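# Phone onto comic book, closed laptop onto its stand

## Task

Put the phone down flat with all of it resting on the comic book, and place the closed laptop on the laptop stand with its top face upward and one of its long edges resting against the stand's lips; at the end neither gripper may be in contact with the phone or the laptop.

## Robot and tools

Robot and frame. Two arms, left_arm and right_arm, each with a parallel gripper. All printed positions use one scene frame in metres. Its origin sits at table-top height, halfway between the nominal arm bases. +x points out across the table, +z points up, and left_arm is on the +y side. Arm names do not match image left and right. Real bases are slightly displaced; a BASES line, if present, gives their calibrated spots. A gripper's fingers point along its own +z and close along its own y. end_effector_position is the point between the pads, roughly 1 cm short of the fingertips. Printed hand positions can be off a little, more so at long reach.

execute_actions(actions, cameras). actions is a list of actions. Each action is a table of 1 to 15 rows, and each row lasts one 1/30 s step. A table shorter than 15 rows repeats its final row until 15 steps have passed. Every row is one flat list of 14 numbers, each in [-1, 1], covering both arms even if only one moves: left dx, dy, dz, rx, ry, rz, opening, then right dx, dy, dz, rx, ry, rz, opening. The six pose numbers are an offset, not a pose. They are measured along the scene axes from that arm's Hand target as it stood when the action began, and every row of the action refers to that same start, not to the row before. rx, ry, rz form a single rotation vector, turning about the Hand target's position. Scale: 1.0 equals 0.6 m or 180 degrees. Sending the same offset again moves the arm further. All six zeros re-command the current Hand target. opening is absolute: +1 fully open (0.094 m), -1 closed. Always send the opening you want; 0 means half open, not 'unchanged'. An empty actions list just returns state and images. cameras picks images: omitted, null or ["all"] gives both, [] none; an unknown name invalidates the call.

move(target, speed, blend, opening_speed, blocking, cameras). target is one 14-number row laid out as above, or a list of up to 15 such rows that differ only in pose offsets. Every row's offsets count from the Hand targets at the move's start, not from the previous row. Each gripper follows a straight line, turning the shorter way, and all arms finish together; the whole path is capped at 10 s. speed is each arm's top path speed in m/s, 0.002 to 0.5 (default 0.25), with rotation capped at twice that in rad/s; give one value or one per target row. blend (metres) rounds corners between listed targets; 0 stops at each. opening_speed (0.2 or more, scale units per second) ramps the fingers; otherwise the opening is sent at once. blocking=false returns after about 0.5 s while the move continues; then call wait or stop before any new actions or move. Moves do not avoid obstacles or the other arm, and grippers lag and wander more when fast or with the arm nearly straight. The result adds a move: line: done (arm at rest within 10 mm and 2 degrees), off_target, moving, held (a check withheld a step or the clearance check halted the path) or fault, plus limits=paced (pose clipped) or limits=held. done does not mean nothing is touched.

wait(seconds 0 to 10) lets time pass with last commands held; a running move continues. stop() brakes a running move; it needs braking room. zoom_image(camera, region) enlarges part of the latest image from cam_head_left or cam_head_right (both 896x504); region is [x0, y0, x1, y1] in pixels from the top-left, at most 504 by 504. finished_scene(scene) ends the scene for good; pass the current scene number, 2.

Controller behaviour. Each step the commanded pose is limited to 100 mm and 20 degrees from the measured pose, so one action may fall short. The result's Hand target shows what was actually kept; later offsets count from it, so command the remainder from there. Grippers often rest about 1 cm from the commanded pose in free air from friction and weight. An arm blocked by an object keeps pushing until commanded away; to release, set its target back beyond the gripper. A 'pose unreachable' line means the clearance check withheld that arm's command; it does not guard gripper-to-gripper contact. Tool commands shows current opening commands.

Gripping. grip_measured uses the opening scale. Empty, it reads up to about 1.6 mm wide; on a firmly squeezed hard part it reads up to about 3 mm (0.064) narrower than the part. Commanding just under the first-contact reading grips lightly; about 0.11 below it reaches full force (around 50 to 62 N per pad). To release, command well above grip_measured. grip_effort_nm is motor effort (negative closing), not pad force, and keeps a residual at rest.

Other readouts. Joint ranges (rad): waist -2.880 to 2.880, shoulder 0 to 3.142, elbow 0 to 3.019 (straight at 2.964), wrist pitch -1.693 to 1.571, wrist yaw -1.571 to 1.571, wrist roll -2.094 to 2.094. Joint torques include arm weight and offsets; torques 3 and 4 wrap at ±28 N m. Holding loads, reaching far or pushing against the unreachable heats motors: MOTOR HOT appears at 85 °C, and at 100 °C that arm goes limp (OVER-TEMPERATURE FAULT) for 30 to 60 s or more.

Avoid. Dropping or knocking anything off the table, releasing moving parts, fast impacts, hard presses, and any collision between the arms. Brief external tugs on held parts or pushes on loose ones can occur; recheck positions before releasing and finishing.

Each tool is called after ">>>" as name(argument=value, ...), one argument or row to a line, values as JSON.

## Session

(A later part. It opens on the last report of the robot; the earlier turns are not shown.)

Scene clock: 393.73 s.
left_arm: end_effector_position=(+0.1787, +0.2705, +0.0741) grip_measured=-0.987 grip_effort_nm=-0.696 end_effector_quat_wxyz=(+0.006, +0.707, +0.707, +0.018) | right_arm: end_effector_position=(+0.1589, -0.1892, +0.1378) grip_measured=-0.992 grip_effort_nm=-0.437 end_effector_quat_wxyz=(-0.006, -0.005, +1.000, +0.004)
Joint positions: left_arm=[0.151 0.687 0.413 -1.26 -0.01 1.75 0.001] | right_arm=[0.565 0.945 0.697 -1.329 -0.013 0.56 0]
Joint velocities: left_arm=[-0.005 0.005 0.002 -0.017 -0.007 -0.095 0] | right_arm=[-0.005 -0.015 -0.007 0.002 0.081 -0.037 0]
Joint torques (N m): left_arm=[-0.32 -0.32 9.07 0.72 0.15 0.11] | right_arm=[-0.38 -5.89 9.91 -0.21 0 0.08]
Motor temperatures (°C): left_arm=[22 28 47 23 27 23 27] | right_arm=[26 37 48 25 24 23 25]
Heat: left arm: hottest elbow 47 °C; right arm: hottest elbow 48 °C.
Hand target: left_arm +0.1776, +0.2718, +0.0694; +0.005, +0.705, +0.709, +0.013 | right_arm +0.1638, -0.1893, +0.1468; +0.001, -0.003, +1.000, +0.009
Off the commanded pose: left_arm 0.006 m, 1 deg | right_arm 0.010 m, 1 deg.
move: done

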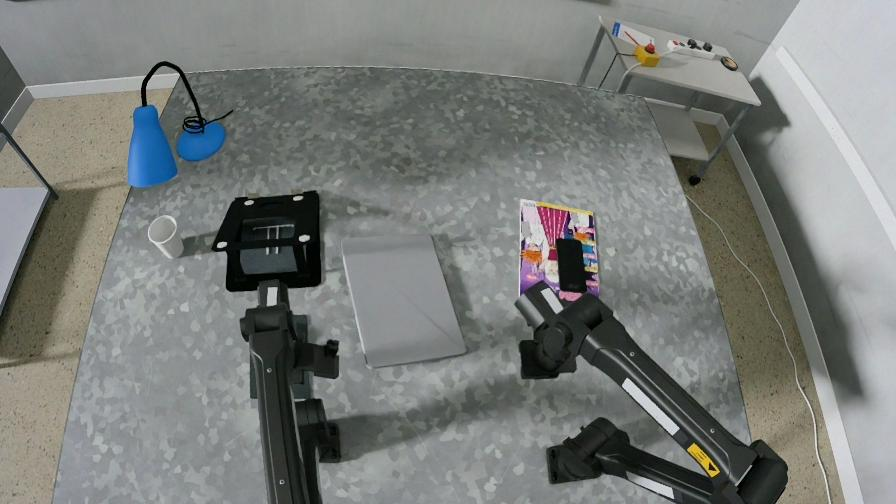

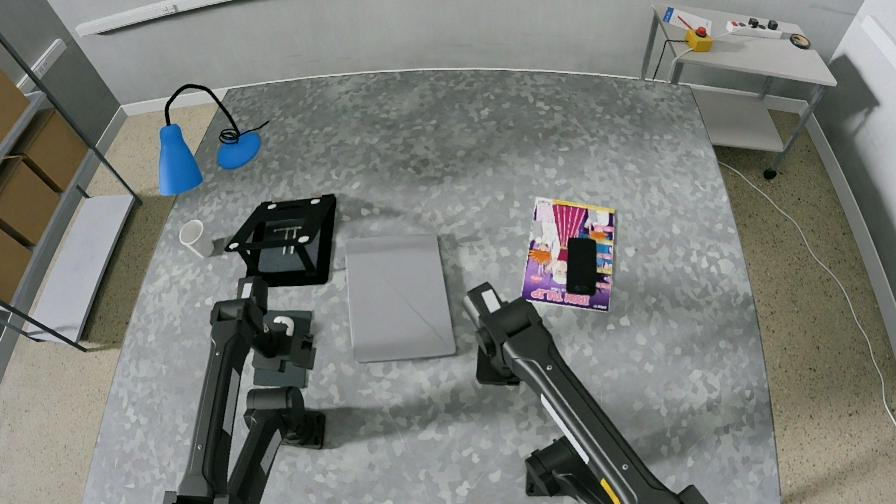

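>>> move(
  target=[
    [0.04,0,-0.098,0,0,0,-1,0,0,0.0,0,0,0,-1],
    [0.04,-0.22,-0.098,0,0,0,-1,0,0,0,0,0,0,-1],
  ],
  speed=0.1,
)

Scene clock: 400.07 s.
left_arm: end_effector_position=(+0.1881, +0.1524, +0.0086) grip_measured=-0.987 grip_effort_nm=-0.696 end_effector_quat_wxyz=(-0.005, +0.702, +0.712, +0.014) | right_arm: end_effector_position=(+0.1589, -0.1892, +0.1378) grip_measured=-0.992 grip_effort_nm=-0.432 end_effector_quat_wxyz=(-0.006, -0.006, +1.000, +0.004)
Joint positions: left_arm=[-0.58 1.009 0.354 -0.918 -0.03 1.006 0.001] | right_arm=[0.565 0.945 0.697 -1.329 -0.013 0.559 0]
Joint velocities: left_arm=[-0.015 -0.005 -0.022 -0.012 0.022 -0.037 0] | right_arm=[0.005 0.005 0.002 -0.002 0.022 -0.022 0.001]
Joint torques (N m): left_arm=[-2.9 -2.14 10.84 1.32 0.28 -0.12] | right_arm=[-0.32 -5.89 9.89 -0.23 0 0.09]
Motor temperatures (°C): left_arm=[22 28 47 23 27 23 27] | right_arm=[26 37 47 25 24 23 25]
Heat: left arm: hottest elbow 47 °C; right arm: hottest elbow 47 °C.
Hand target: left_arm +0.1999, +0.1388, +0.0121; +0.009, +0.705, +0.709, +0.014 | right_arm +0.1638, -0.1893, +0.1468; +0.001, -0.003, +1.000, +0.009
Off the commanded pose: left_arm 0.019 m, 1 deg | right_arm 0.010 m, 1 deg.
move: off_target (left_arm)

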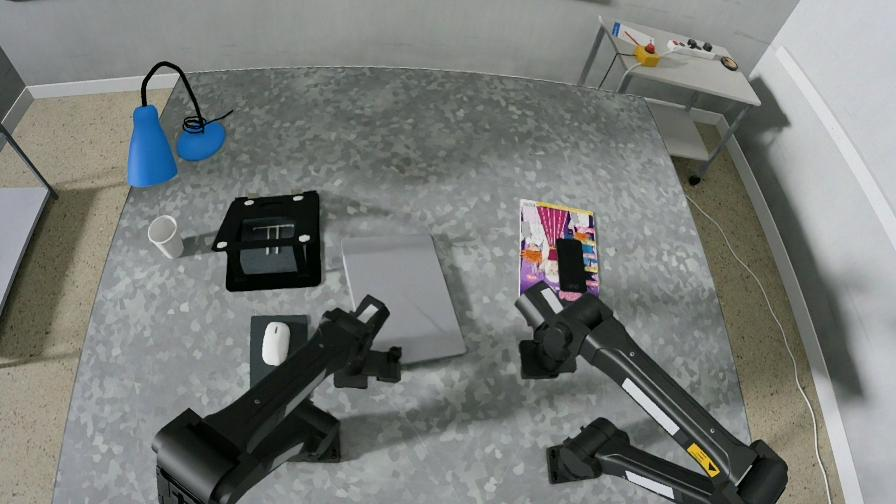

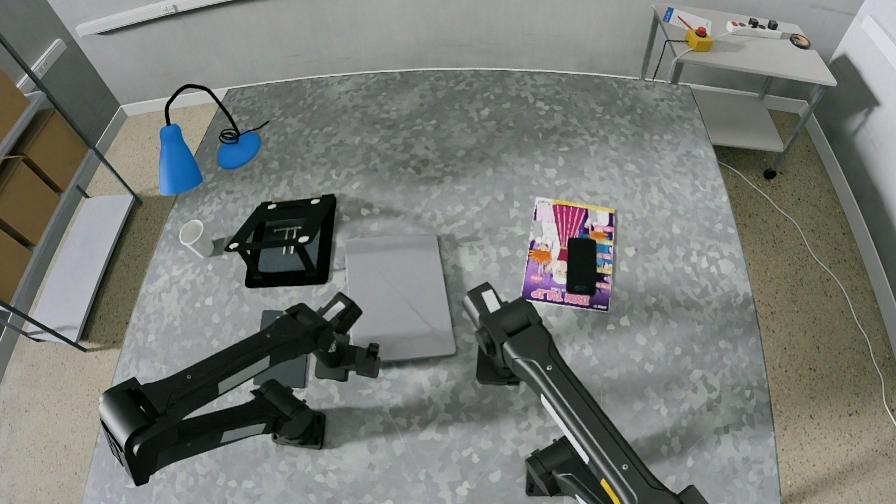

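>>> move(
  target=[0.01,-0.23,0.012,0,0,0,-1,0,0,0,0,0,0,-1],
  speed=0.1,
)

Scene clock: 404.03 s.
left_arm: end_effector_position=(+0.1881, +0.0294, +0.0098) grip_measured=-0.987 grip_effort_nm=-0.686 end_effector_quat_wxyz=(-0.019, +0.704, +0.710, +0.015) | right_arm: end_effector_position=(+0.1590, -0.1893, +0.1378) grip_measured=-0.992 grip_effort_nm=-0.427 end_effector_quat_wxyz=(-0.006, -0.006, +1.000, +0.004)
Joint positions: left_arm=[-0.983 1.319 0.574 -0.868 -0.024 0.607 0.001] | right_arm=[0.565 0.945 0.697 -1.329 -0.013 0.558 0]
Joint velocities: left_arm=[-0.005 0.005 0.007 -0.002 0.037 0.007 0] | right_arm=[-0.015 0.015 0.007 0.012 0.022 0.022 0]
Joint torques (N m): left_arm=[-1.73 -6.01 12.86 0.84 -0.14 -0.03] | right_arm=[-0.32 -5.77 9.92 -0.21 -0.01 0.08]
Motor temperatures (°C): left_arm=[22 27 46 23 27 23 28] | right_arm=[26 37 47 25 24 23 25]
Heat: left arm: hottest elbow 46 °C; right arm: hottest elbow 47 °C.
Hand target: left_arm +0.2048, +0.0003, +0.0200; +0.011, +0.705, +0.709, +0.013 | right_arm +0.1639, -0.1893, +0.1468; +0.001, -0.003, +1.000, +0.009
Off the commanded pose: left_arm 0.035 m, 3 deg | right_arm 0.010 m, 1 deg.
move: off_target (left_arm)

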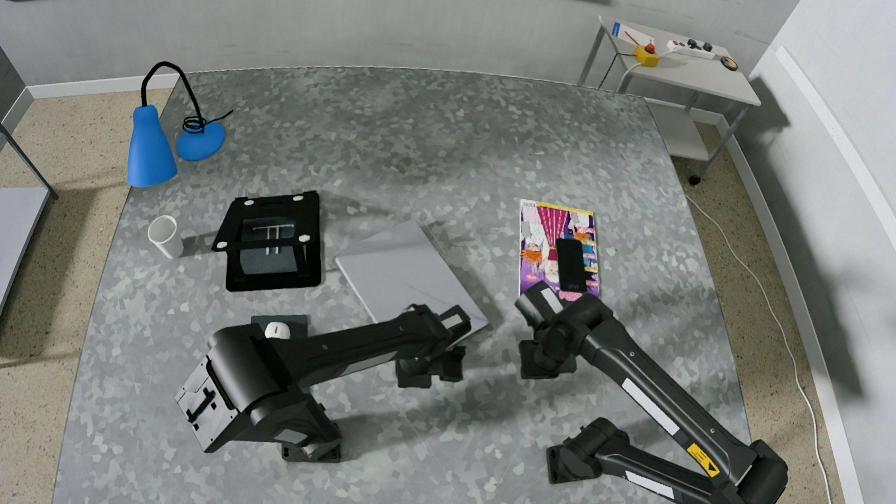

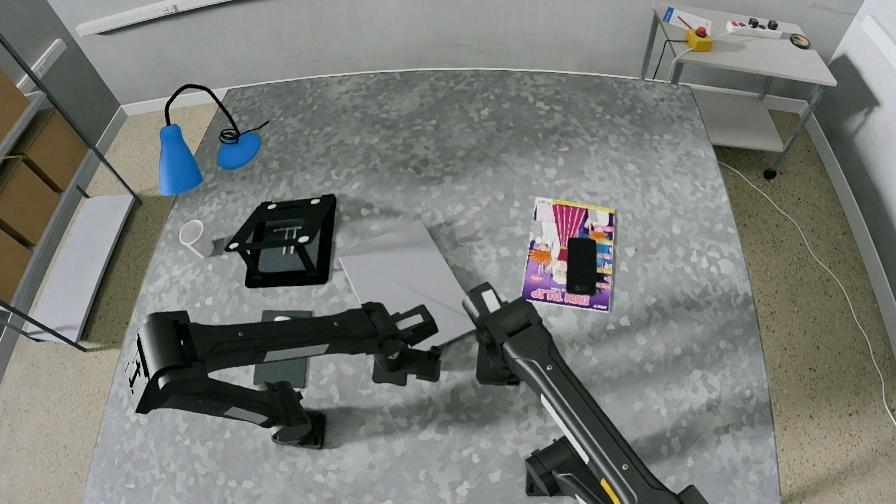

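>>> move(
  target=[0.08,-0.14,0.01,0,0,0,-1,0,0,0,0,0,0,-1],
  speed=0.1,
)

>>> zoom_image(
  camera="cam_head_left",
  region=[320, 200, 520, 400],
)

Scene clock: 408.83 s.
left_arm: end_effector_position=(+0.2359, -0.0559, +0.0111) grip_measured=-0.987 grip_effort_nm=-0.686 end_effector_quat_wxyz=(-0.016, +0.705, +0.709, +0.015) | right_arm: end_effector_position=(+0.1590, -0.1893, +0.1378) grip_measured=-0.992 grip_effort_nm=-0.432 end_effector_quat_wxyz=(-0.006, -0.006, +1.000, +0.004)
Joint positions: left_arm=[-1.011 1.557 0.832 -0.883 -0.022 0.582 0.001] | right_arm=[0.565 0.945 0.697 -1.329 -0.013 0.558 0]
Joint velocities: left_arm=[0.005 -0.015 0.002 -0.012 -0.051 0.022 0.001] | right_arm=[0.005 0.015 -0.002 -0.012 -0.022 -0.022 -0.001]
Joint torques (N m): left_arm=[-1.79 -11.87 13.67 0.27 -0.25 -0.05] | right_arm=[-0.38 -5.83 9.88 -0.18 0 0.09]
Motor temperatures (°C): left_arm=[22 27 47 23 27 23 28] | right_arm=[26 37 47 25 24 23 25]
Heat: left arm: hottest elbow 47 °C; right arm: hottest elbow 47 °C.
Hand target: left_arm +0.2517, -0.0843, +0.0253; +0.011, +0.705, +0.709, +0.013 | right_arm +0.1639, -0.1893, +0.1468; +0.001, -0.003, +1.000, +0.009
Off the commanded pose: left_arm 0.036 m, 3 deg | right_arm 0.010 m, 1 deg.
move: off_target (left_arm)

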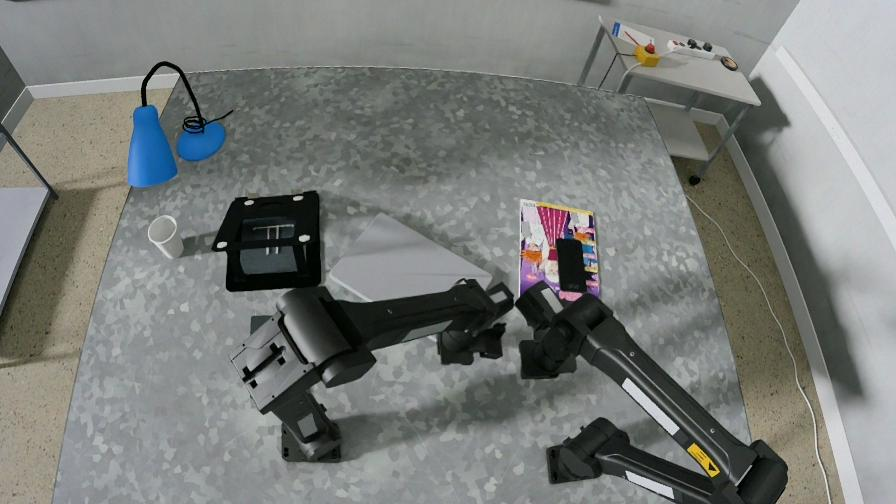

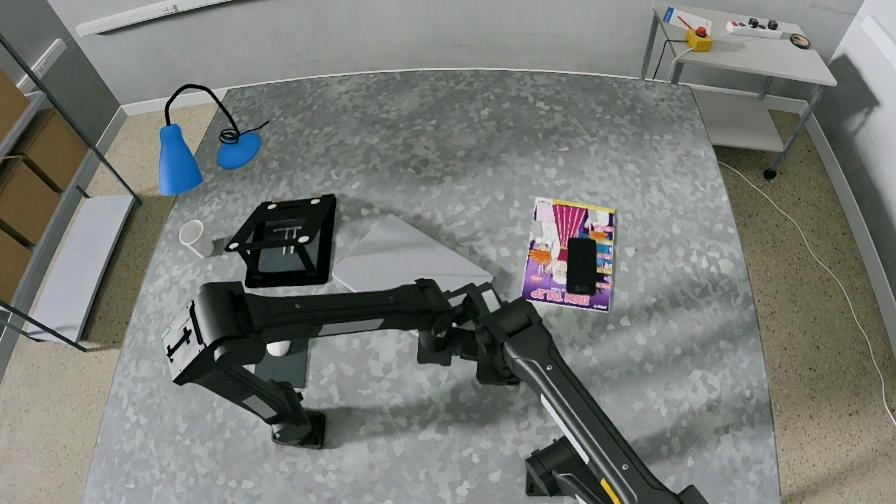

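Scaled by 2.520.

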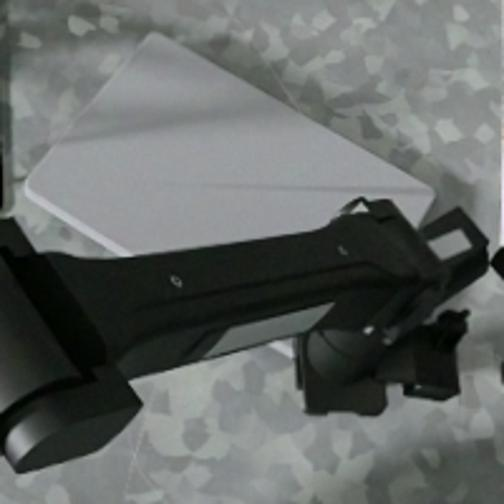

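>>> move(
  target=[
    [-0.12,0.12,0.0,0,0,0,-1,-0.05,-0.08,0,0,0,0,-1],
    [-0.1,0.4,0.25,0,0,0,-1,-0.05,-0.15,0,0,0,0,-1],
  ],
  speed=0.2,
)

>>> zoom_image(
  camera="cam_head_left",
  region=[320, 200, 520, 400],
)

Scene clock: 414.17 s.
left_arm: end_effector_position=(+0.1804, +0.1631, +0.1479) grip_measured=-0.987 grip_effort_nm=-0.686 end_effector_quat_wxyz=(-0.024, +0.707, +0.707, +0.007) | right_arm: end_effector_position=(+0.1408, -0.2763, +0.1524) grip_measured=-0.992 grip_effort_nm=-0.437 end_effector_quat_wxyz=(+0.010, -0.006, +1.000, +0.010)
Joint positions: left_arm=[-0.546 0.777 0.643 -1.479 -0.026 1.053 0.001] | right_arm=[0.187 0.738 0.64 -1.45 -0.016 0.18 0]
Joint velocities: left_arm=[-0.005 -0.005 0.002 0.007 -0.11 0.037 0.001] | right_arm=[-0.015 -0.005 0.007 -0.002 0.037 0.037 0]
Joint torques (N m): left_arm=[-0.62 -4.13 16.46 -0.12 0.14 0.09] | right_arm=[-0.32 -3.43 7.68 -0.16 -0.06 0.1]
Motor temperatures (°C): left_arm=[22 27 46 23 27 23 28] | right_arm=[26 36 47 25 24 23 25]
Heat: left arm: hottest elbow 46 °C; right arm: hottest elbow 47 °C.
Hand target: left_arm +0.1972, +0.1561, +0.1756; +0.009, +0.705, +0.709, +0.014 | right_arm +0.1340, -0.2796, +0.1483; +0.003, -0.003, +1.000, +0.010
Off the commanded pose: left_arm 0.031 m, 4 deg | right_arm 0.009 m, 1 deg.
move: off_target (left_arm)

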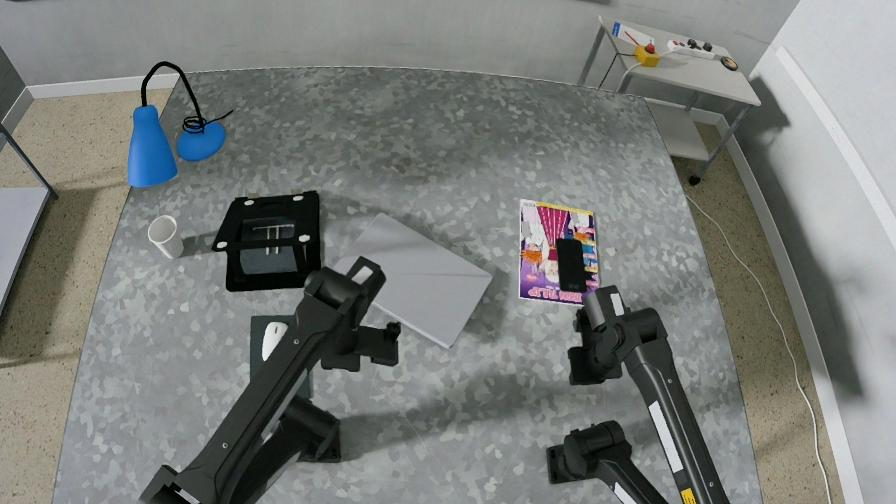

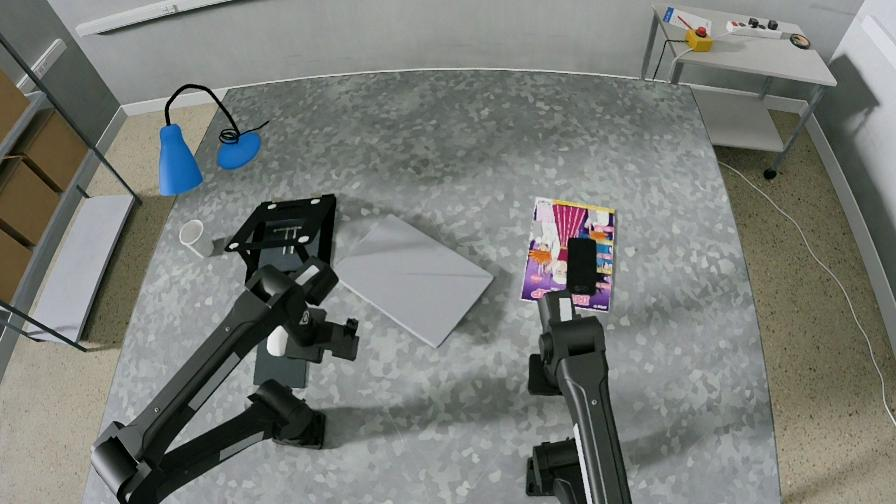

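Scaled by 2.520.

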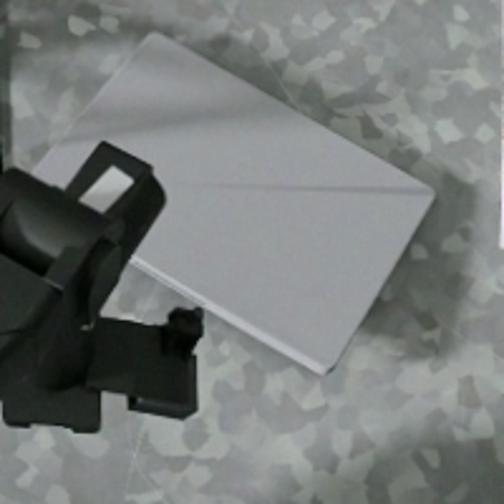

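>>> move(
  target=[
    [0.05,-0.04,-0.1,0,0,0,-1,0,0,0,0,0,0,-1],
    [0.05,-0.04,-0.26,0,0,0,-1,0,0,0,0,0,0,-1],
  ],
  speed=0.12,
)

>>> zoom_image(
  camera="cam_head_left",
  region=[320, 250, 470, 400],
)

>>> zoom_image(
  camera="cam_head_right",
  region=[300, 250, 450, 400],
)

Scene clock: 436.53 s.
left_arm: end_effector_position=(+0.2275, +0.1342, +0.0245) grip_measured=-0.987 grip_effort_nm=-0.691 end_effector_quat_wxyz=(+0.012, +0.703, +0.710, +0.016) | right_arm: end_effector_position=(+0.1408, -0.2764, +0.1524) grip_measured=-0.992 grip_effort_nm=-0.432 end_effector_quat_wxyz=(+0.010, -0.006, +1.000, +0.010)
Joint positions: left_arm=[-0.553 1.096 0.456 -0.9 -0.025 1.037 0.001] | right_arm=[0.186 0.738 0.64 -1.45 -0.016 0.18 0]
Joint velocities: left_arm=[-0.005 -0.005 0.002 -0.007 0.022 0.051 0] | right_arm=[-0.005 -0.015 0.002 -0.002 -0.051 -0.037 0]
Joint torques (N m): left_arm=[-2.14 -4.31 7.36 0.64 0.11 -0.06] | right_arm=[-0.26 -3.31 7.65 -0.13 -0.05 0.08]
Motor temperatures (°C): left_arm=[22 27 48 23 27 23 28] | right_arm=[26 36 48 25 24 23 25]
Heat: left arm: hottest elbow 48 °C; right arm: hottest elbow 48 °C.
Hand target: left_arm +0.2241, +0.1318, +0.0198; +0.009, +0.705, +0.709, +0.014 | right_arm +0.1341, -0.2796, +0.1483; +0.003, -0.003, +1.000, +0.010
Off the commanded pose: left_arm 0.005 m, 1 deg | right_arm 0.009 m, 1 deg.
move: done

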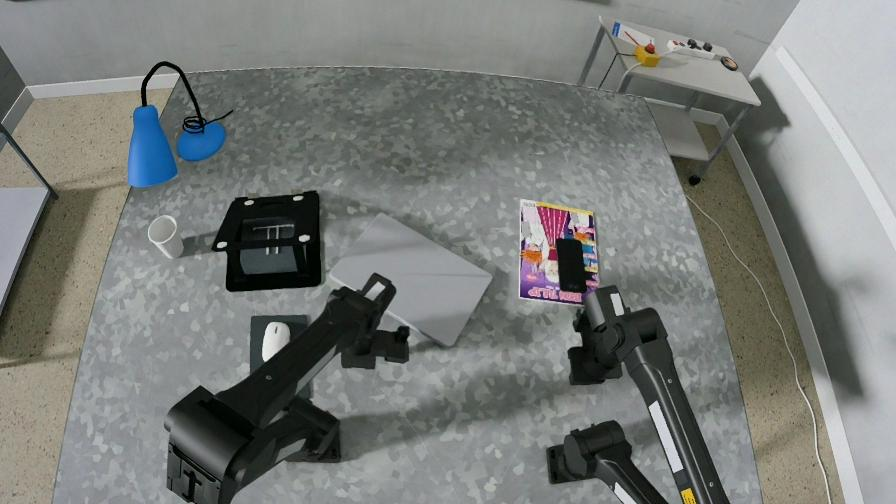

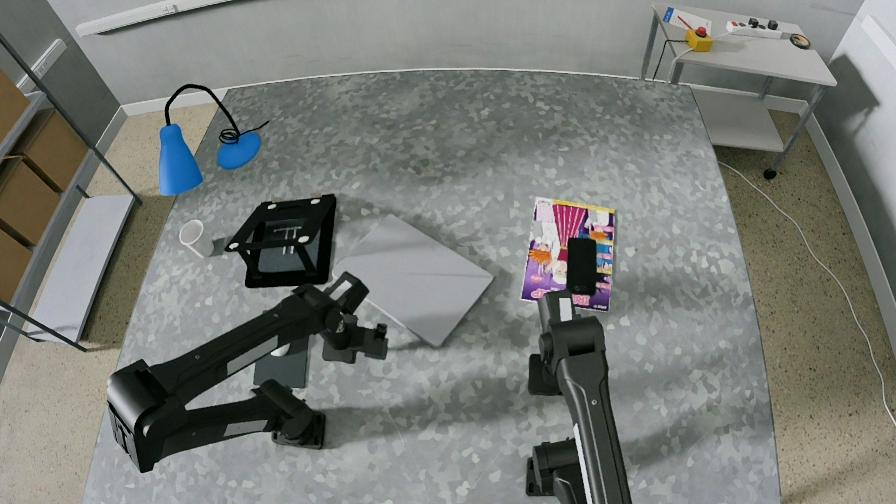

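Scaled by 3.360.

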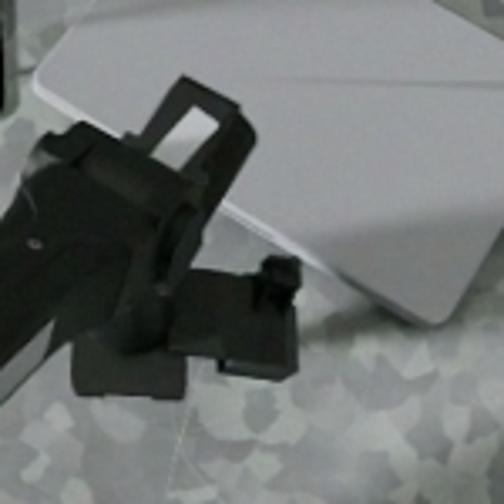

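Scaled by 3.360.

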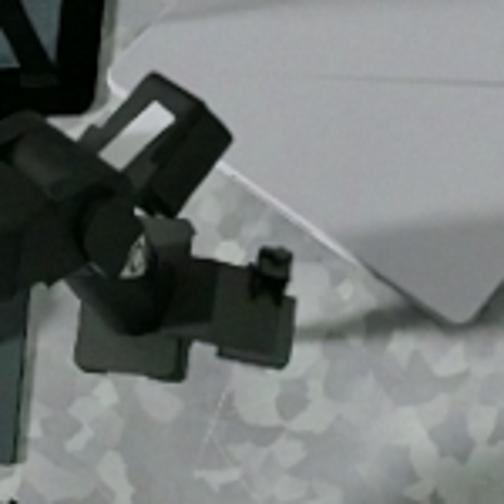

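>>> move(
  target=[
    [0.02,-0.09,0,0,0,0,-1,0,0,0,0,0,0,-1],
    [0.15,-0.09,-0.005,0,0,0,-1,0,0,0,0,0,0,-1],
  ],
  speed=0.1,
)

>>> zoom_image(
  camera="cam_head_left",
  region=[320, 200, 520, 400],
)

Scene clock: 443.03 s.
left_arm: end_effector_position=(+0.2883, +0.0866, +0.0099) grip_measured=-0.987 grip_effort_nm=-0.686 end_effector_quat_wxyz=(-0.012, +0.707, +0.707, +0.009) | right_arm: end_effector_position=(+0.1408, -0.2764, +0.1524) grip_measured=-0.992 grip_effort_nm=-0.432 end_effector_quat_wxyz=(+0.010, -0.006, +1.000, +0.010)
Joint positions: left_arm=[-0.588 1.399 0.652 -0.843 -0.023 1.012 0.001] | right_arm=[0.186 0.738 0.64 -1.45 -0.016 0.18 0]
Joint velocities: left_arm=[0.005 -0.015 -0.007 0.017 -0.037 0.022 0] | right_arm=[0.005 0.005 -0.012 0.012 -0.066 0.022 -0.001]
Joint torques (N m): left_arm=[-0.56 -8 11.75 0.8 -0.01 0.13] | right_arm=[-0.38 -3.37 7.65 -0.16 -0.05 0.09]
Motor temperatures (°C): left_arm=[22 27 47 23 27 23 28] | right_arm=[26 36 48 25 24 23 25]
Heat: left arm: hottest elbow 47 °C; right arm: hottest elbow 48 °C.
Hand target: left_arm +0.3133, +0.0766, +0.0163; +0.009, +0.705, +0.709, +0.014 | right_arm +0.1341, -0.2796, +0.1483; +0.003, -0.003, +1.000, +0.010
Off the commanded pose: left_arm 0.028 m, 2 deg | right_arm 0.009 m, 1 deg.
move: off_target (left_arm)

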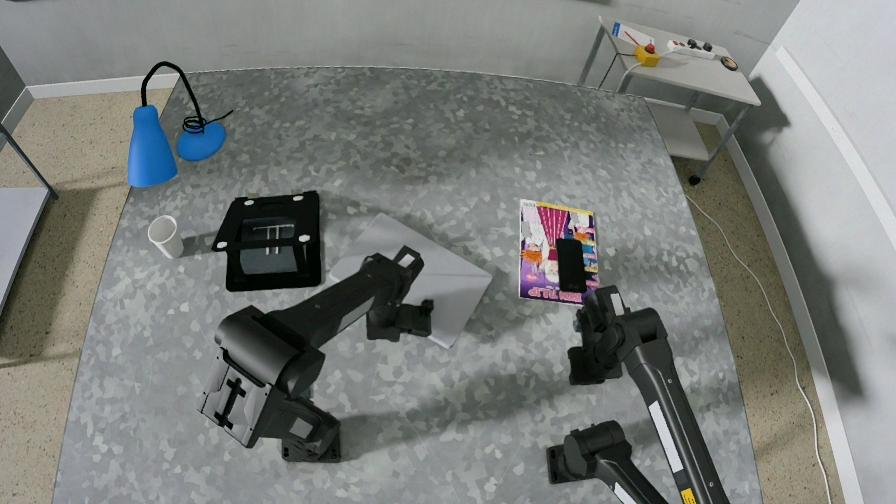

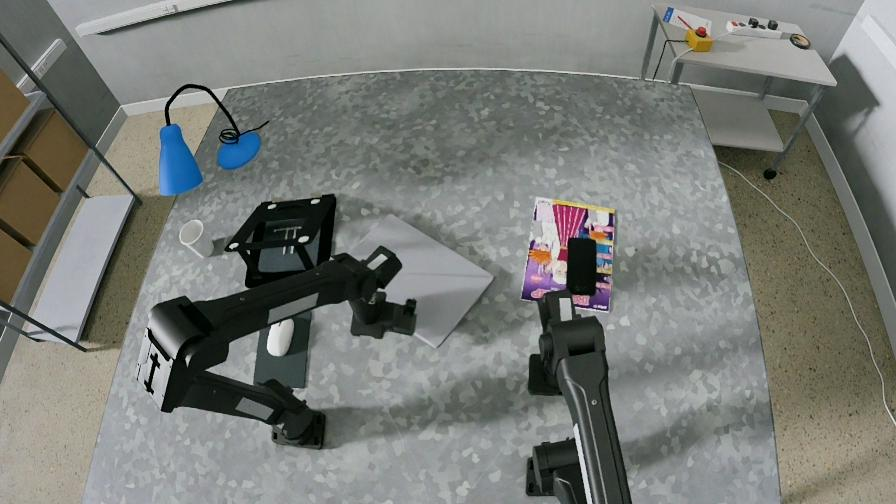

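Scaled by 2.520.

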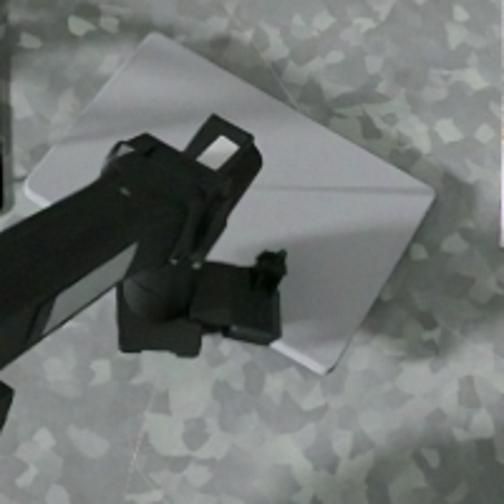

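>>> move(
  target=[0.15,-0.04,0.012,0,0,0,-1,0,0,0,0,0,0,-1],
  speed=0.1,
)

>>> zoom_image(
  camera="cam_head_left",
  region=[320, 180, 520, 380],
)

Scene clock: 446.93 s.
left_arm: end_effector_position=(+0.3635, +0.0639, +0.0112) grip_measured=-0.987 grip_effort_nm=-0.676 end_effector_quat_wxyz=(-0.024, +0.711, +0.703, +0.003) | right_arm: end_effector_position=(+0.1408, -0.2764, +0.1524) grip_measured=-0.992 grip_effort_nm=-0.437 end_effector_quat_wxyz=(+0.010, -0.006, +1.000, +0.010)
Joint positions: left_arm=[-0.531 1.594 0.878 -0.899 -0.019 1.08 0.001] | right_arm=[0.186 0.738 0.64 -1.45 -0.016 0.18 0]
Joint velocities: left_arm=[-0.005 -0.005 -0.007 0.002 -0.022 0.007 -0.001] | right_arm=[-0.005 -0.005 0.002 -0.002 0.007 0.037 0.001]
Joint torques (N m): left_arm=[-0.79 -10.87 14.61 0.84 -0.07 0.07] | right_arm=[-0.32 -3.37 7.64 -0.18 -0.05 0.09]
Motor temperatures (°C): left_arm=[22 27 47 23 27 23 28] | right_arm=[26 36 48 25 24 23 25]
Heat: left arm: hottest elbow 47 °C; right arm: hottest elbow 48 °C.
Hand target: left_arm +0.4032, +0.0514, +0.0227; +0.009, +0.705, +0.709, +0.014 | right_arm +0.1341, -0.2796, +0.1483; +0.003, -0.003, +1.000, +0.010
Off the commanded pose: left_arm 0.043 m, 4 deg | right_arm 0.009 m, 1 deg.
move: off_target (left_arm)

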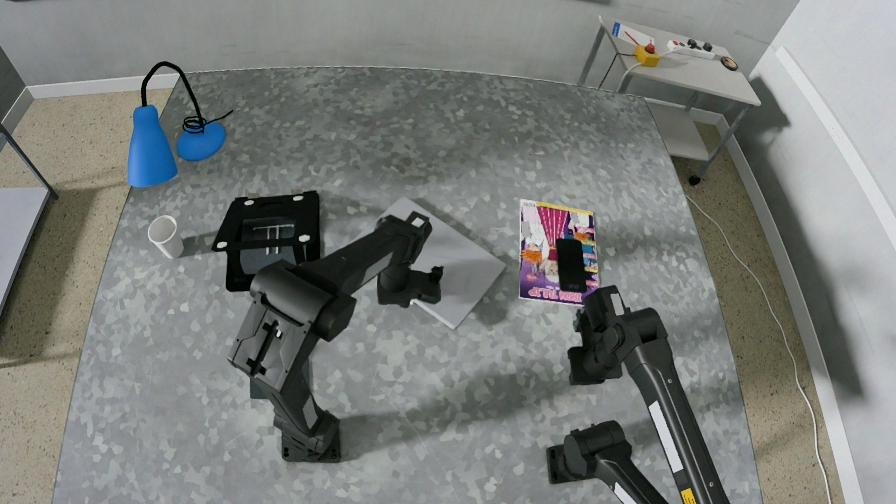

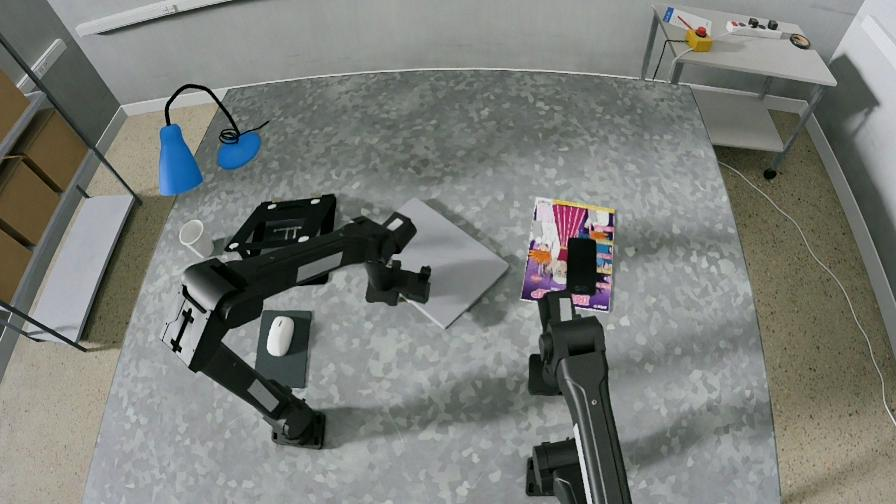

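Scaled by 2.520.

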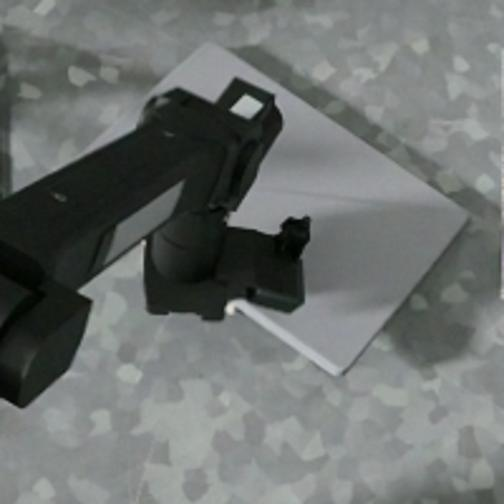

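>>> move(
  target=[
    [-0.19,-0.02,0,0,0,0,-1,0,0,0,0,0,0,-1],
    [-0.19,-0.17,0,0,0,0,-1,0,0,0,0,0,0,-1],
    [0.08,-0.17,0,0,0,0,-1,0,0,0,0,0,0,-1],
  ],
  speed=0.12,
)

>>> zoom_image(
  camera="cam_head_left",
  region=[320, 180, 520, 380],
)

Scene clock: 457.73 s.
left_arm: end_effector_position=(+0.4145, -0.0465, +0.0139) grip_measured=-0.987 grip_effort_nm=-0.676 end_effector_quat_wxyz=(-0.014, +0.717, +0.697, +0.007) | right_arm: end_effector_position=(+0.1408, -0.2764, +0.1524) grip_measured=-0.992 grip_effort_nm=-0.432 end_effector_quat_wxyz=(+0.010, -0.006, +1.000, +0.010)
Joint positions: left_arm=[-0.682 1.804 1.179 -0.97 -0.017 0.945 0.001] | right_arm=[0.186 0.738 0.64 -1.45 -0.016 0.18 0]
Joint velocities: left_arm=[-0.024 -0.005 -0.002 0.007 -0.037 0.037 0] | right_arm=[-0.024 -0.005 -0.007 -0.012 0.022 0.037 0.001]
Joint torques (N m): left_arm=[0.91 -15.09 14.28 0.61 -0.2 0.02] | right_arm=[-0.38 -3.37 7.65 -0.14 -0.06 0.08]
Motor temperatures (°C): left_arm=[22 27 47 23 27 23 28] | right_arm=[26 36 48 25 24 23 25]
Heat: left arm: hottest elbow 47 °C; right arm: hottest elbow 48 °C.
Hand target: left_arm +0.4501, -0.0513, +0.0225; +0.009, +0.705, +0.709, +0.013 | right_arm +0.1341, -0.2796, +0.1483; +0.003, -0.003, +1.000, +0.010
Off the commanded pose: left_arm 0.038 m, 3 deg | right_arm 0.009 m, 1 deg.
move: off_target (left_arm)

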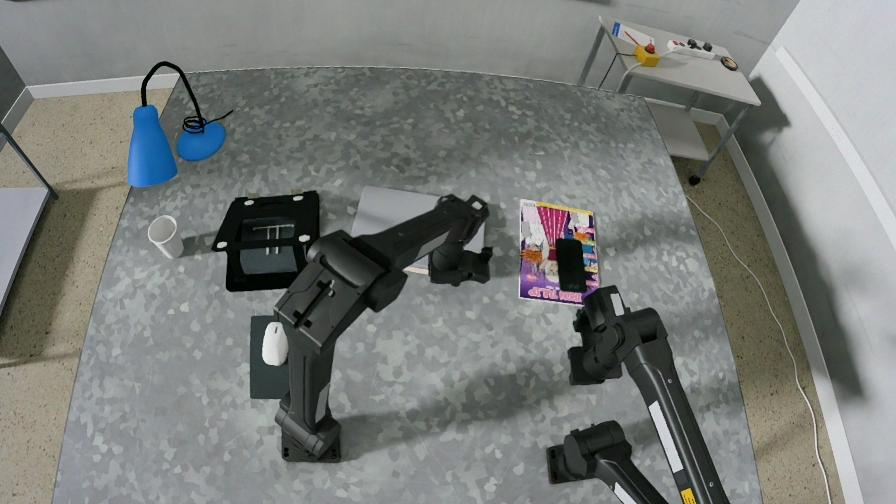

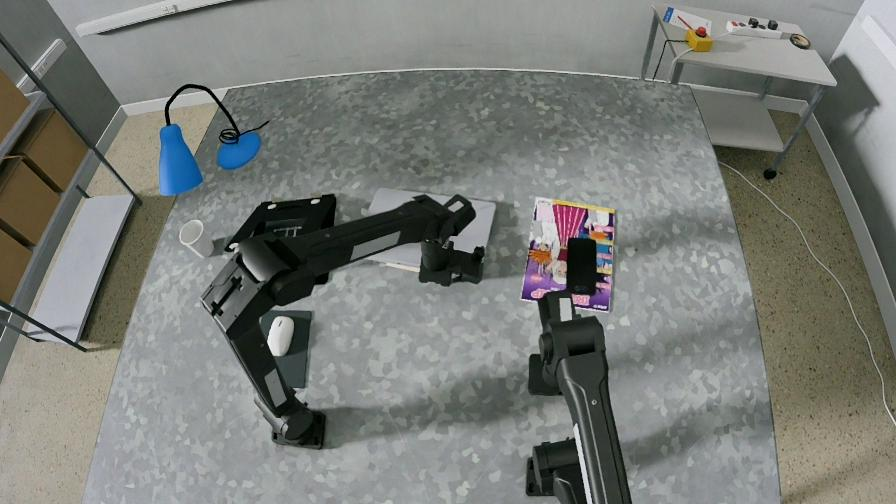

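Scaled by 2.520.

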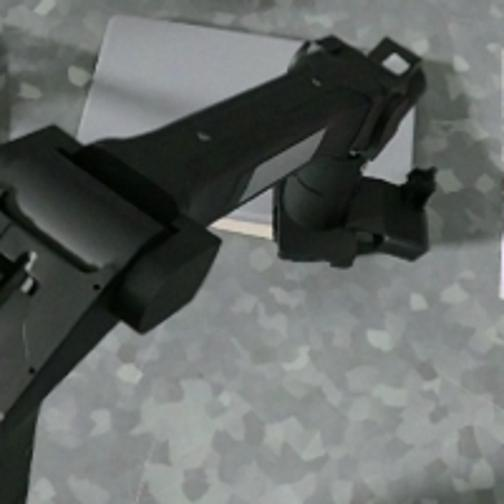

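>>> move(
  target=[
    [-0.15,0,0,0,0,0,-1,0,0,0,0,0,0,-1],
    [-0.25,0.2,0.28,0,0,0,-1,0,0,0,0,0,0,-1],
  ],
  speed=0.2,
)

>>> zoom_image(
  camera="cam_head_left",
  region=[330, 160, 530, 360],
)

>>> zoom_image(
  camera="cam_head_right",
  region=[330, 160, 530, 360],
)

Scene clock: 463.03 s.
left_arm: end_effector_position=(+0.2979, +0.0687, +0.1803) grip_measured=-0.987 grip_effort_nm=-0.676 end_effector_quat_wxyz=(-0.002, +0.707, +0.707, +0.011) | right_arm: end_effector_position=(+0.1408, -0.2764, +0.1524) grip_measured=-0.992 grip_effort_nm=-0.432 end_effector_quat_wxyz=(+0.010, -0.006, +1.000, +0.010)
Joint positions: left_arm=[-0.619 1.189 0.975 -1.356 -0.022 0.98 0.001] | right_arm=[0.186 0.738 0.64 -1.45 -0.016 0.18 0]
Joint velocities: left_arm=[-0.005 0.005 0.002 -0.027 -0.037 -0.051 -0.001] | right_arm=[-0.015 -0.015 -0.022 -0.007 -0.022 -0.051 -0.001]
Joint torques (N m): left_arm=[-1.08 -9.64 11.84 0.12 -0.04 0.12] | right_arm=[-0.32 -3.31 7.66 -0.13 -0.06 0.09]
Motor temperatures (°C): left_arm=[22 27 46 23 27 23 28] | right_arm=[26 35 47 25 24 23 25]
Heat: left arm: hottest elbow 46 °C; right arm: hottest elbow 47 °C.
Hand target: left_arm +0.3040, +0.0706, +0.1912; +0.009, +0.705, +0.709, +0.013 | right_arm +0.1341, -0.2796, +0.1483; +0.003, -0.003, +1.000, +0.010
Off the commanded pose: left_arm 0.010 m, 1 deg | right_arm 0.009 m, 1 deg.
move: done

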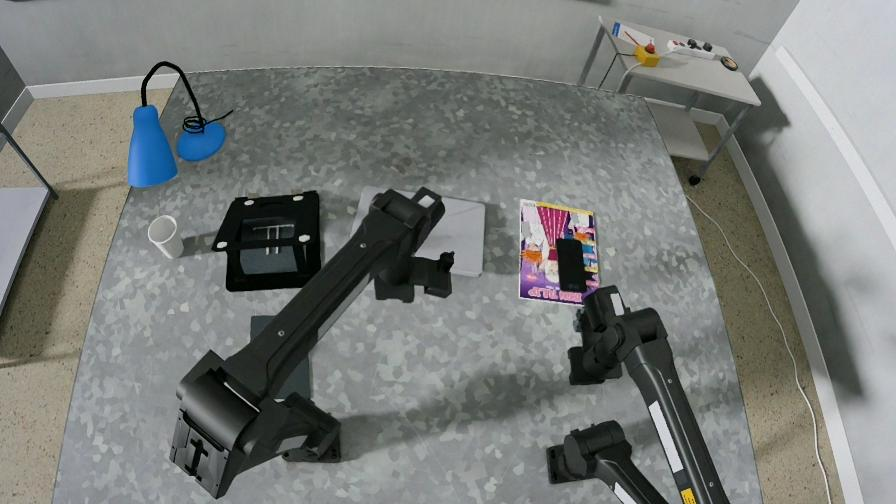

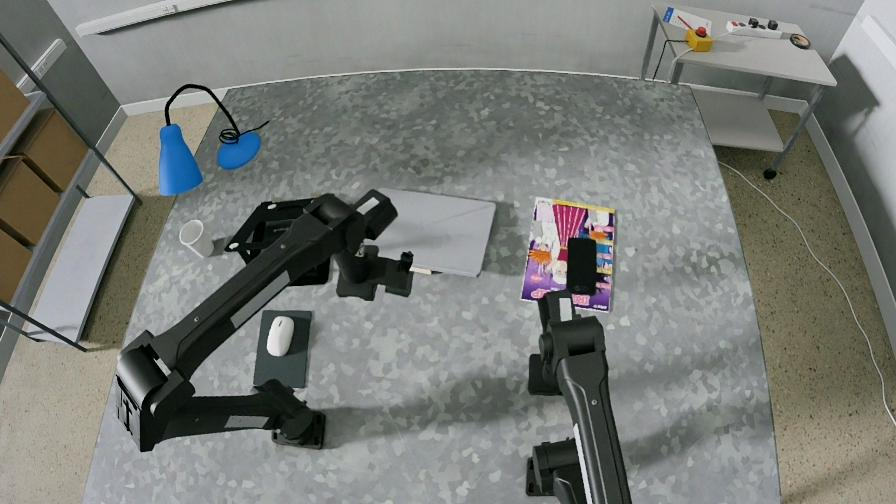

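Scaled by 2.520.

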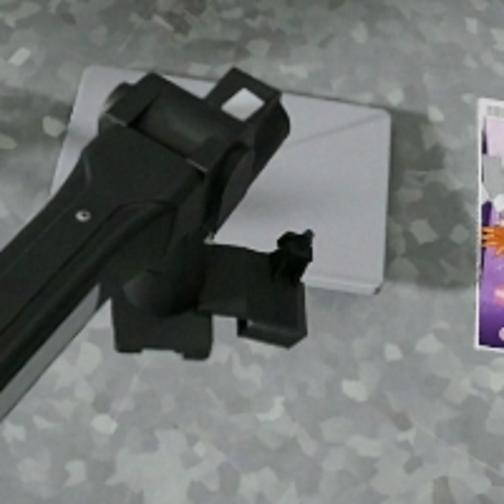

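Scaled by 2.520.

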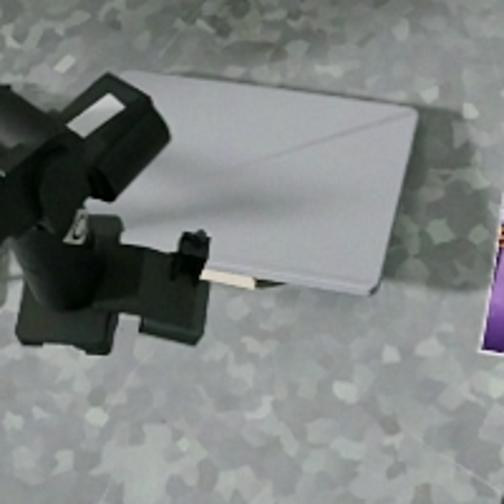

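>>> move(
  target=[
    [-0.1,0.1,0,0,0,0,-1,0.5,0.1,0.06,0,0,0,-1],
    [-0.1,0.1,0,0,0,0,-1,0.93,0.25,0.06,0,0,0,-1],
  ],
  speed=0.2,
  blend=0.05,
)

>>> zoom_image(
  camera="cam_head_left",
  region=[330, 140, 530, 340],
)

Scene clock: 513.03 s.
left_arm: end_effector_position=(+0.2481, +0.1255, +0.1916) grip_measured=-0.987 grip_effort_nm=-0.676 end_effector_quat_wxyz=(+0.010, +0.707, +0.707, +0.014) | right_arm: end_effector_position=(+0.6852, -0.1460, +0.1847) grip_measured=-0.992 grip_effort_nm=-0.437 end_effector_quat_wxyz=(+0.045, -0.002, +0.999, +0.019)
Joint positions: left_arm=[-0.539 0.957 0.847 -1.435 -0.022 1.06 0.001] | right_arm=[0.219 2.342 2.539 -1.671 -0.016 0.222 0]
Joint velocities: left_arm=[-0.005 -0.005 -0.007 0.022 0.007 0.022 -0.001] | right_arm=[-0.005 -0.015 -0.012 -0.002 -0.022 -0.051 0]
Joint torques (N m): left_arm=[-0.26 -6.12 9.39 -0.06 -0.01 0.06] | right_arm=[1.32 -26.17 13.16 -0.09 -0.01 0.22]
Motor temperatures (°C): left_arm=[22 27 45 23 27 23 28] | right_arm=[26 35 47 25 24 23 25]
Heat: left arm: hottest elbow 45 °C; right arm: hottest elbow 47 °C.
Hand target: left_arm +0.2449, +0.1315, +0.1916; +0.008, +0.705, +0.709, +0.014 | right_arm +0.6938, -0.1354, +0.1774; +0.003, -0.004, +1.000, +0.009
Off the commanded pose: left_arm 0.007 m, 0 deg | right_arm 0.018 m, 5 deg.
joint sent to its limit (right arm) — joint 4 (wrist pitch), lower limit. The joint targets are off in position and orientation.
move: off_target (right_arm)

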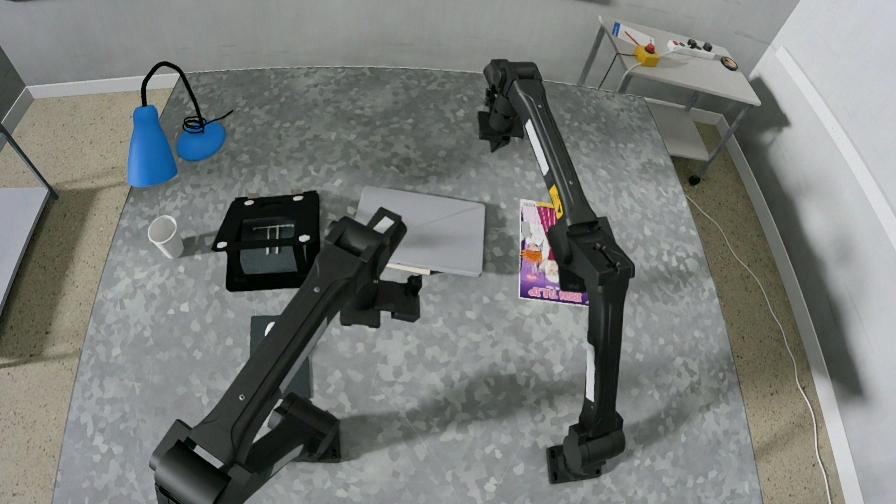

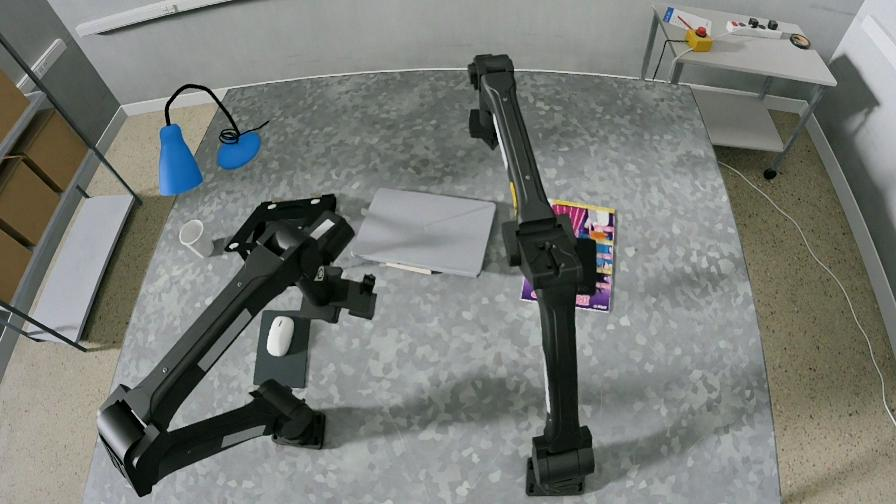

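Scaled by 2.520.

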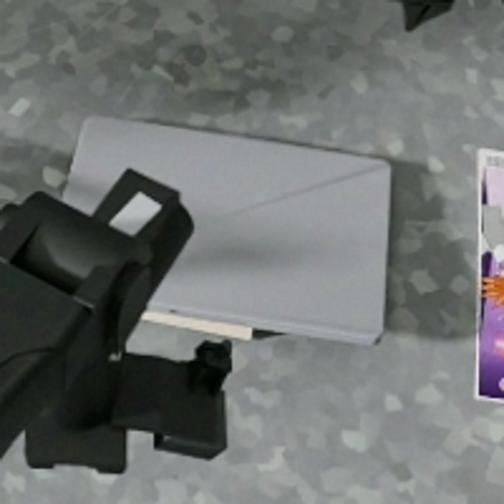

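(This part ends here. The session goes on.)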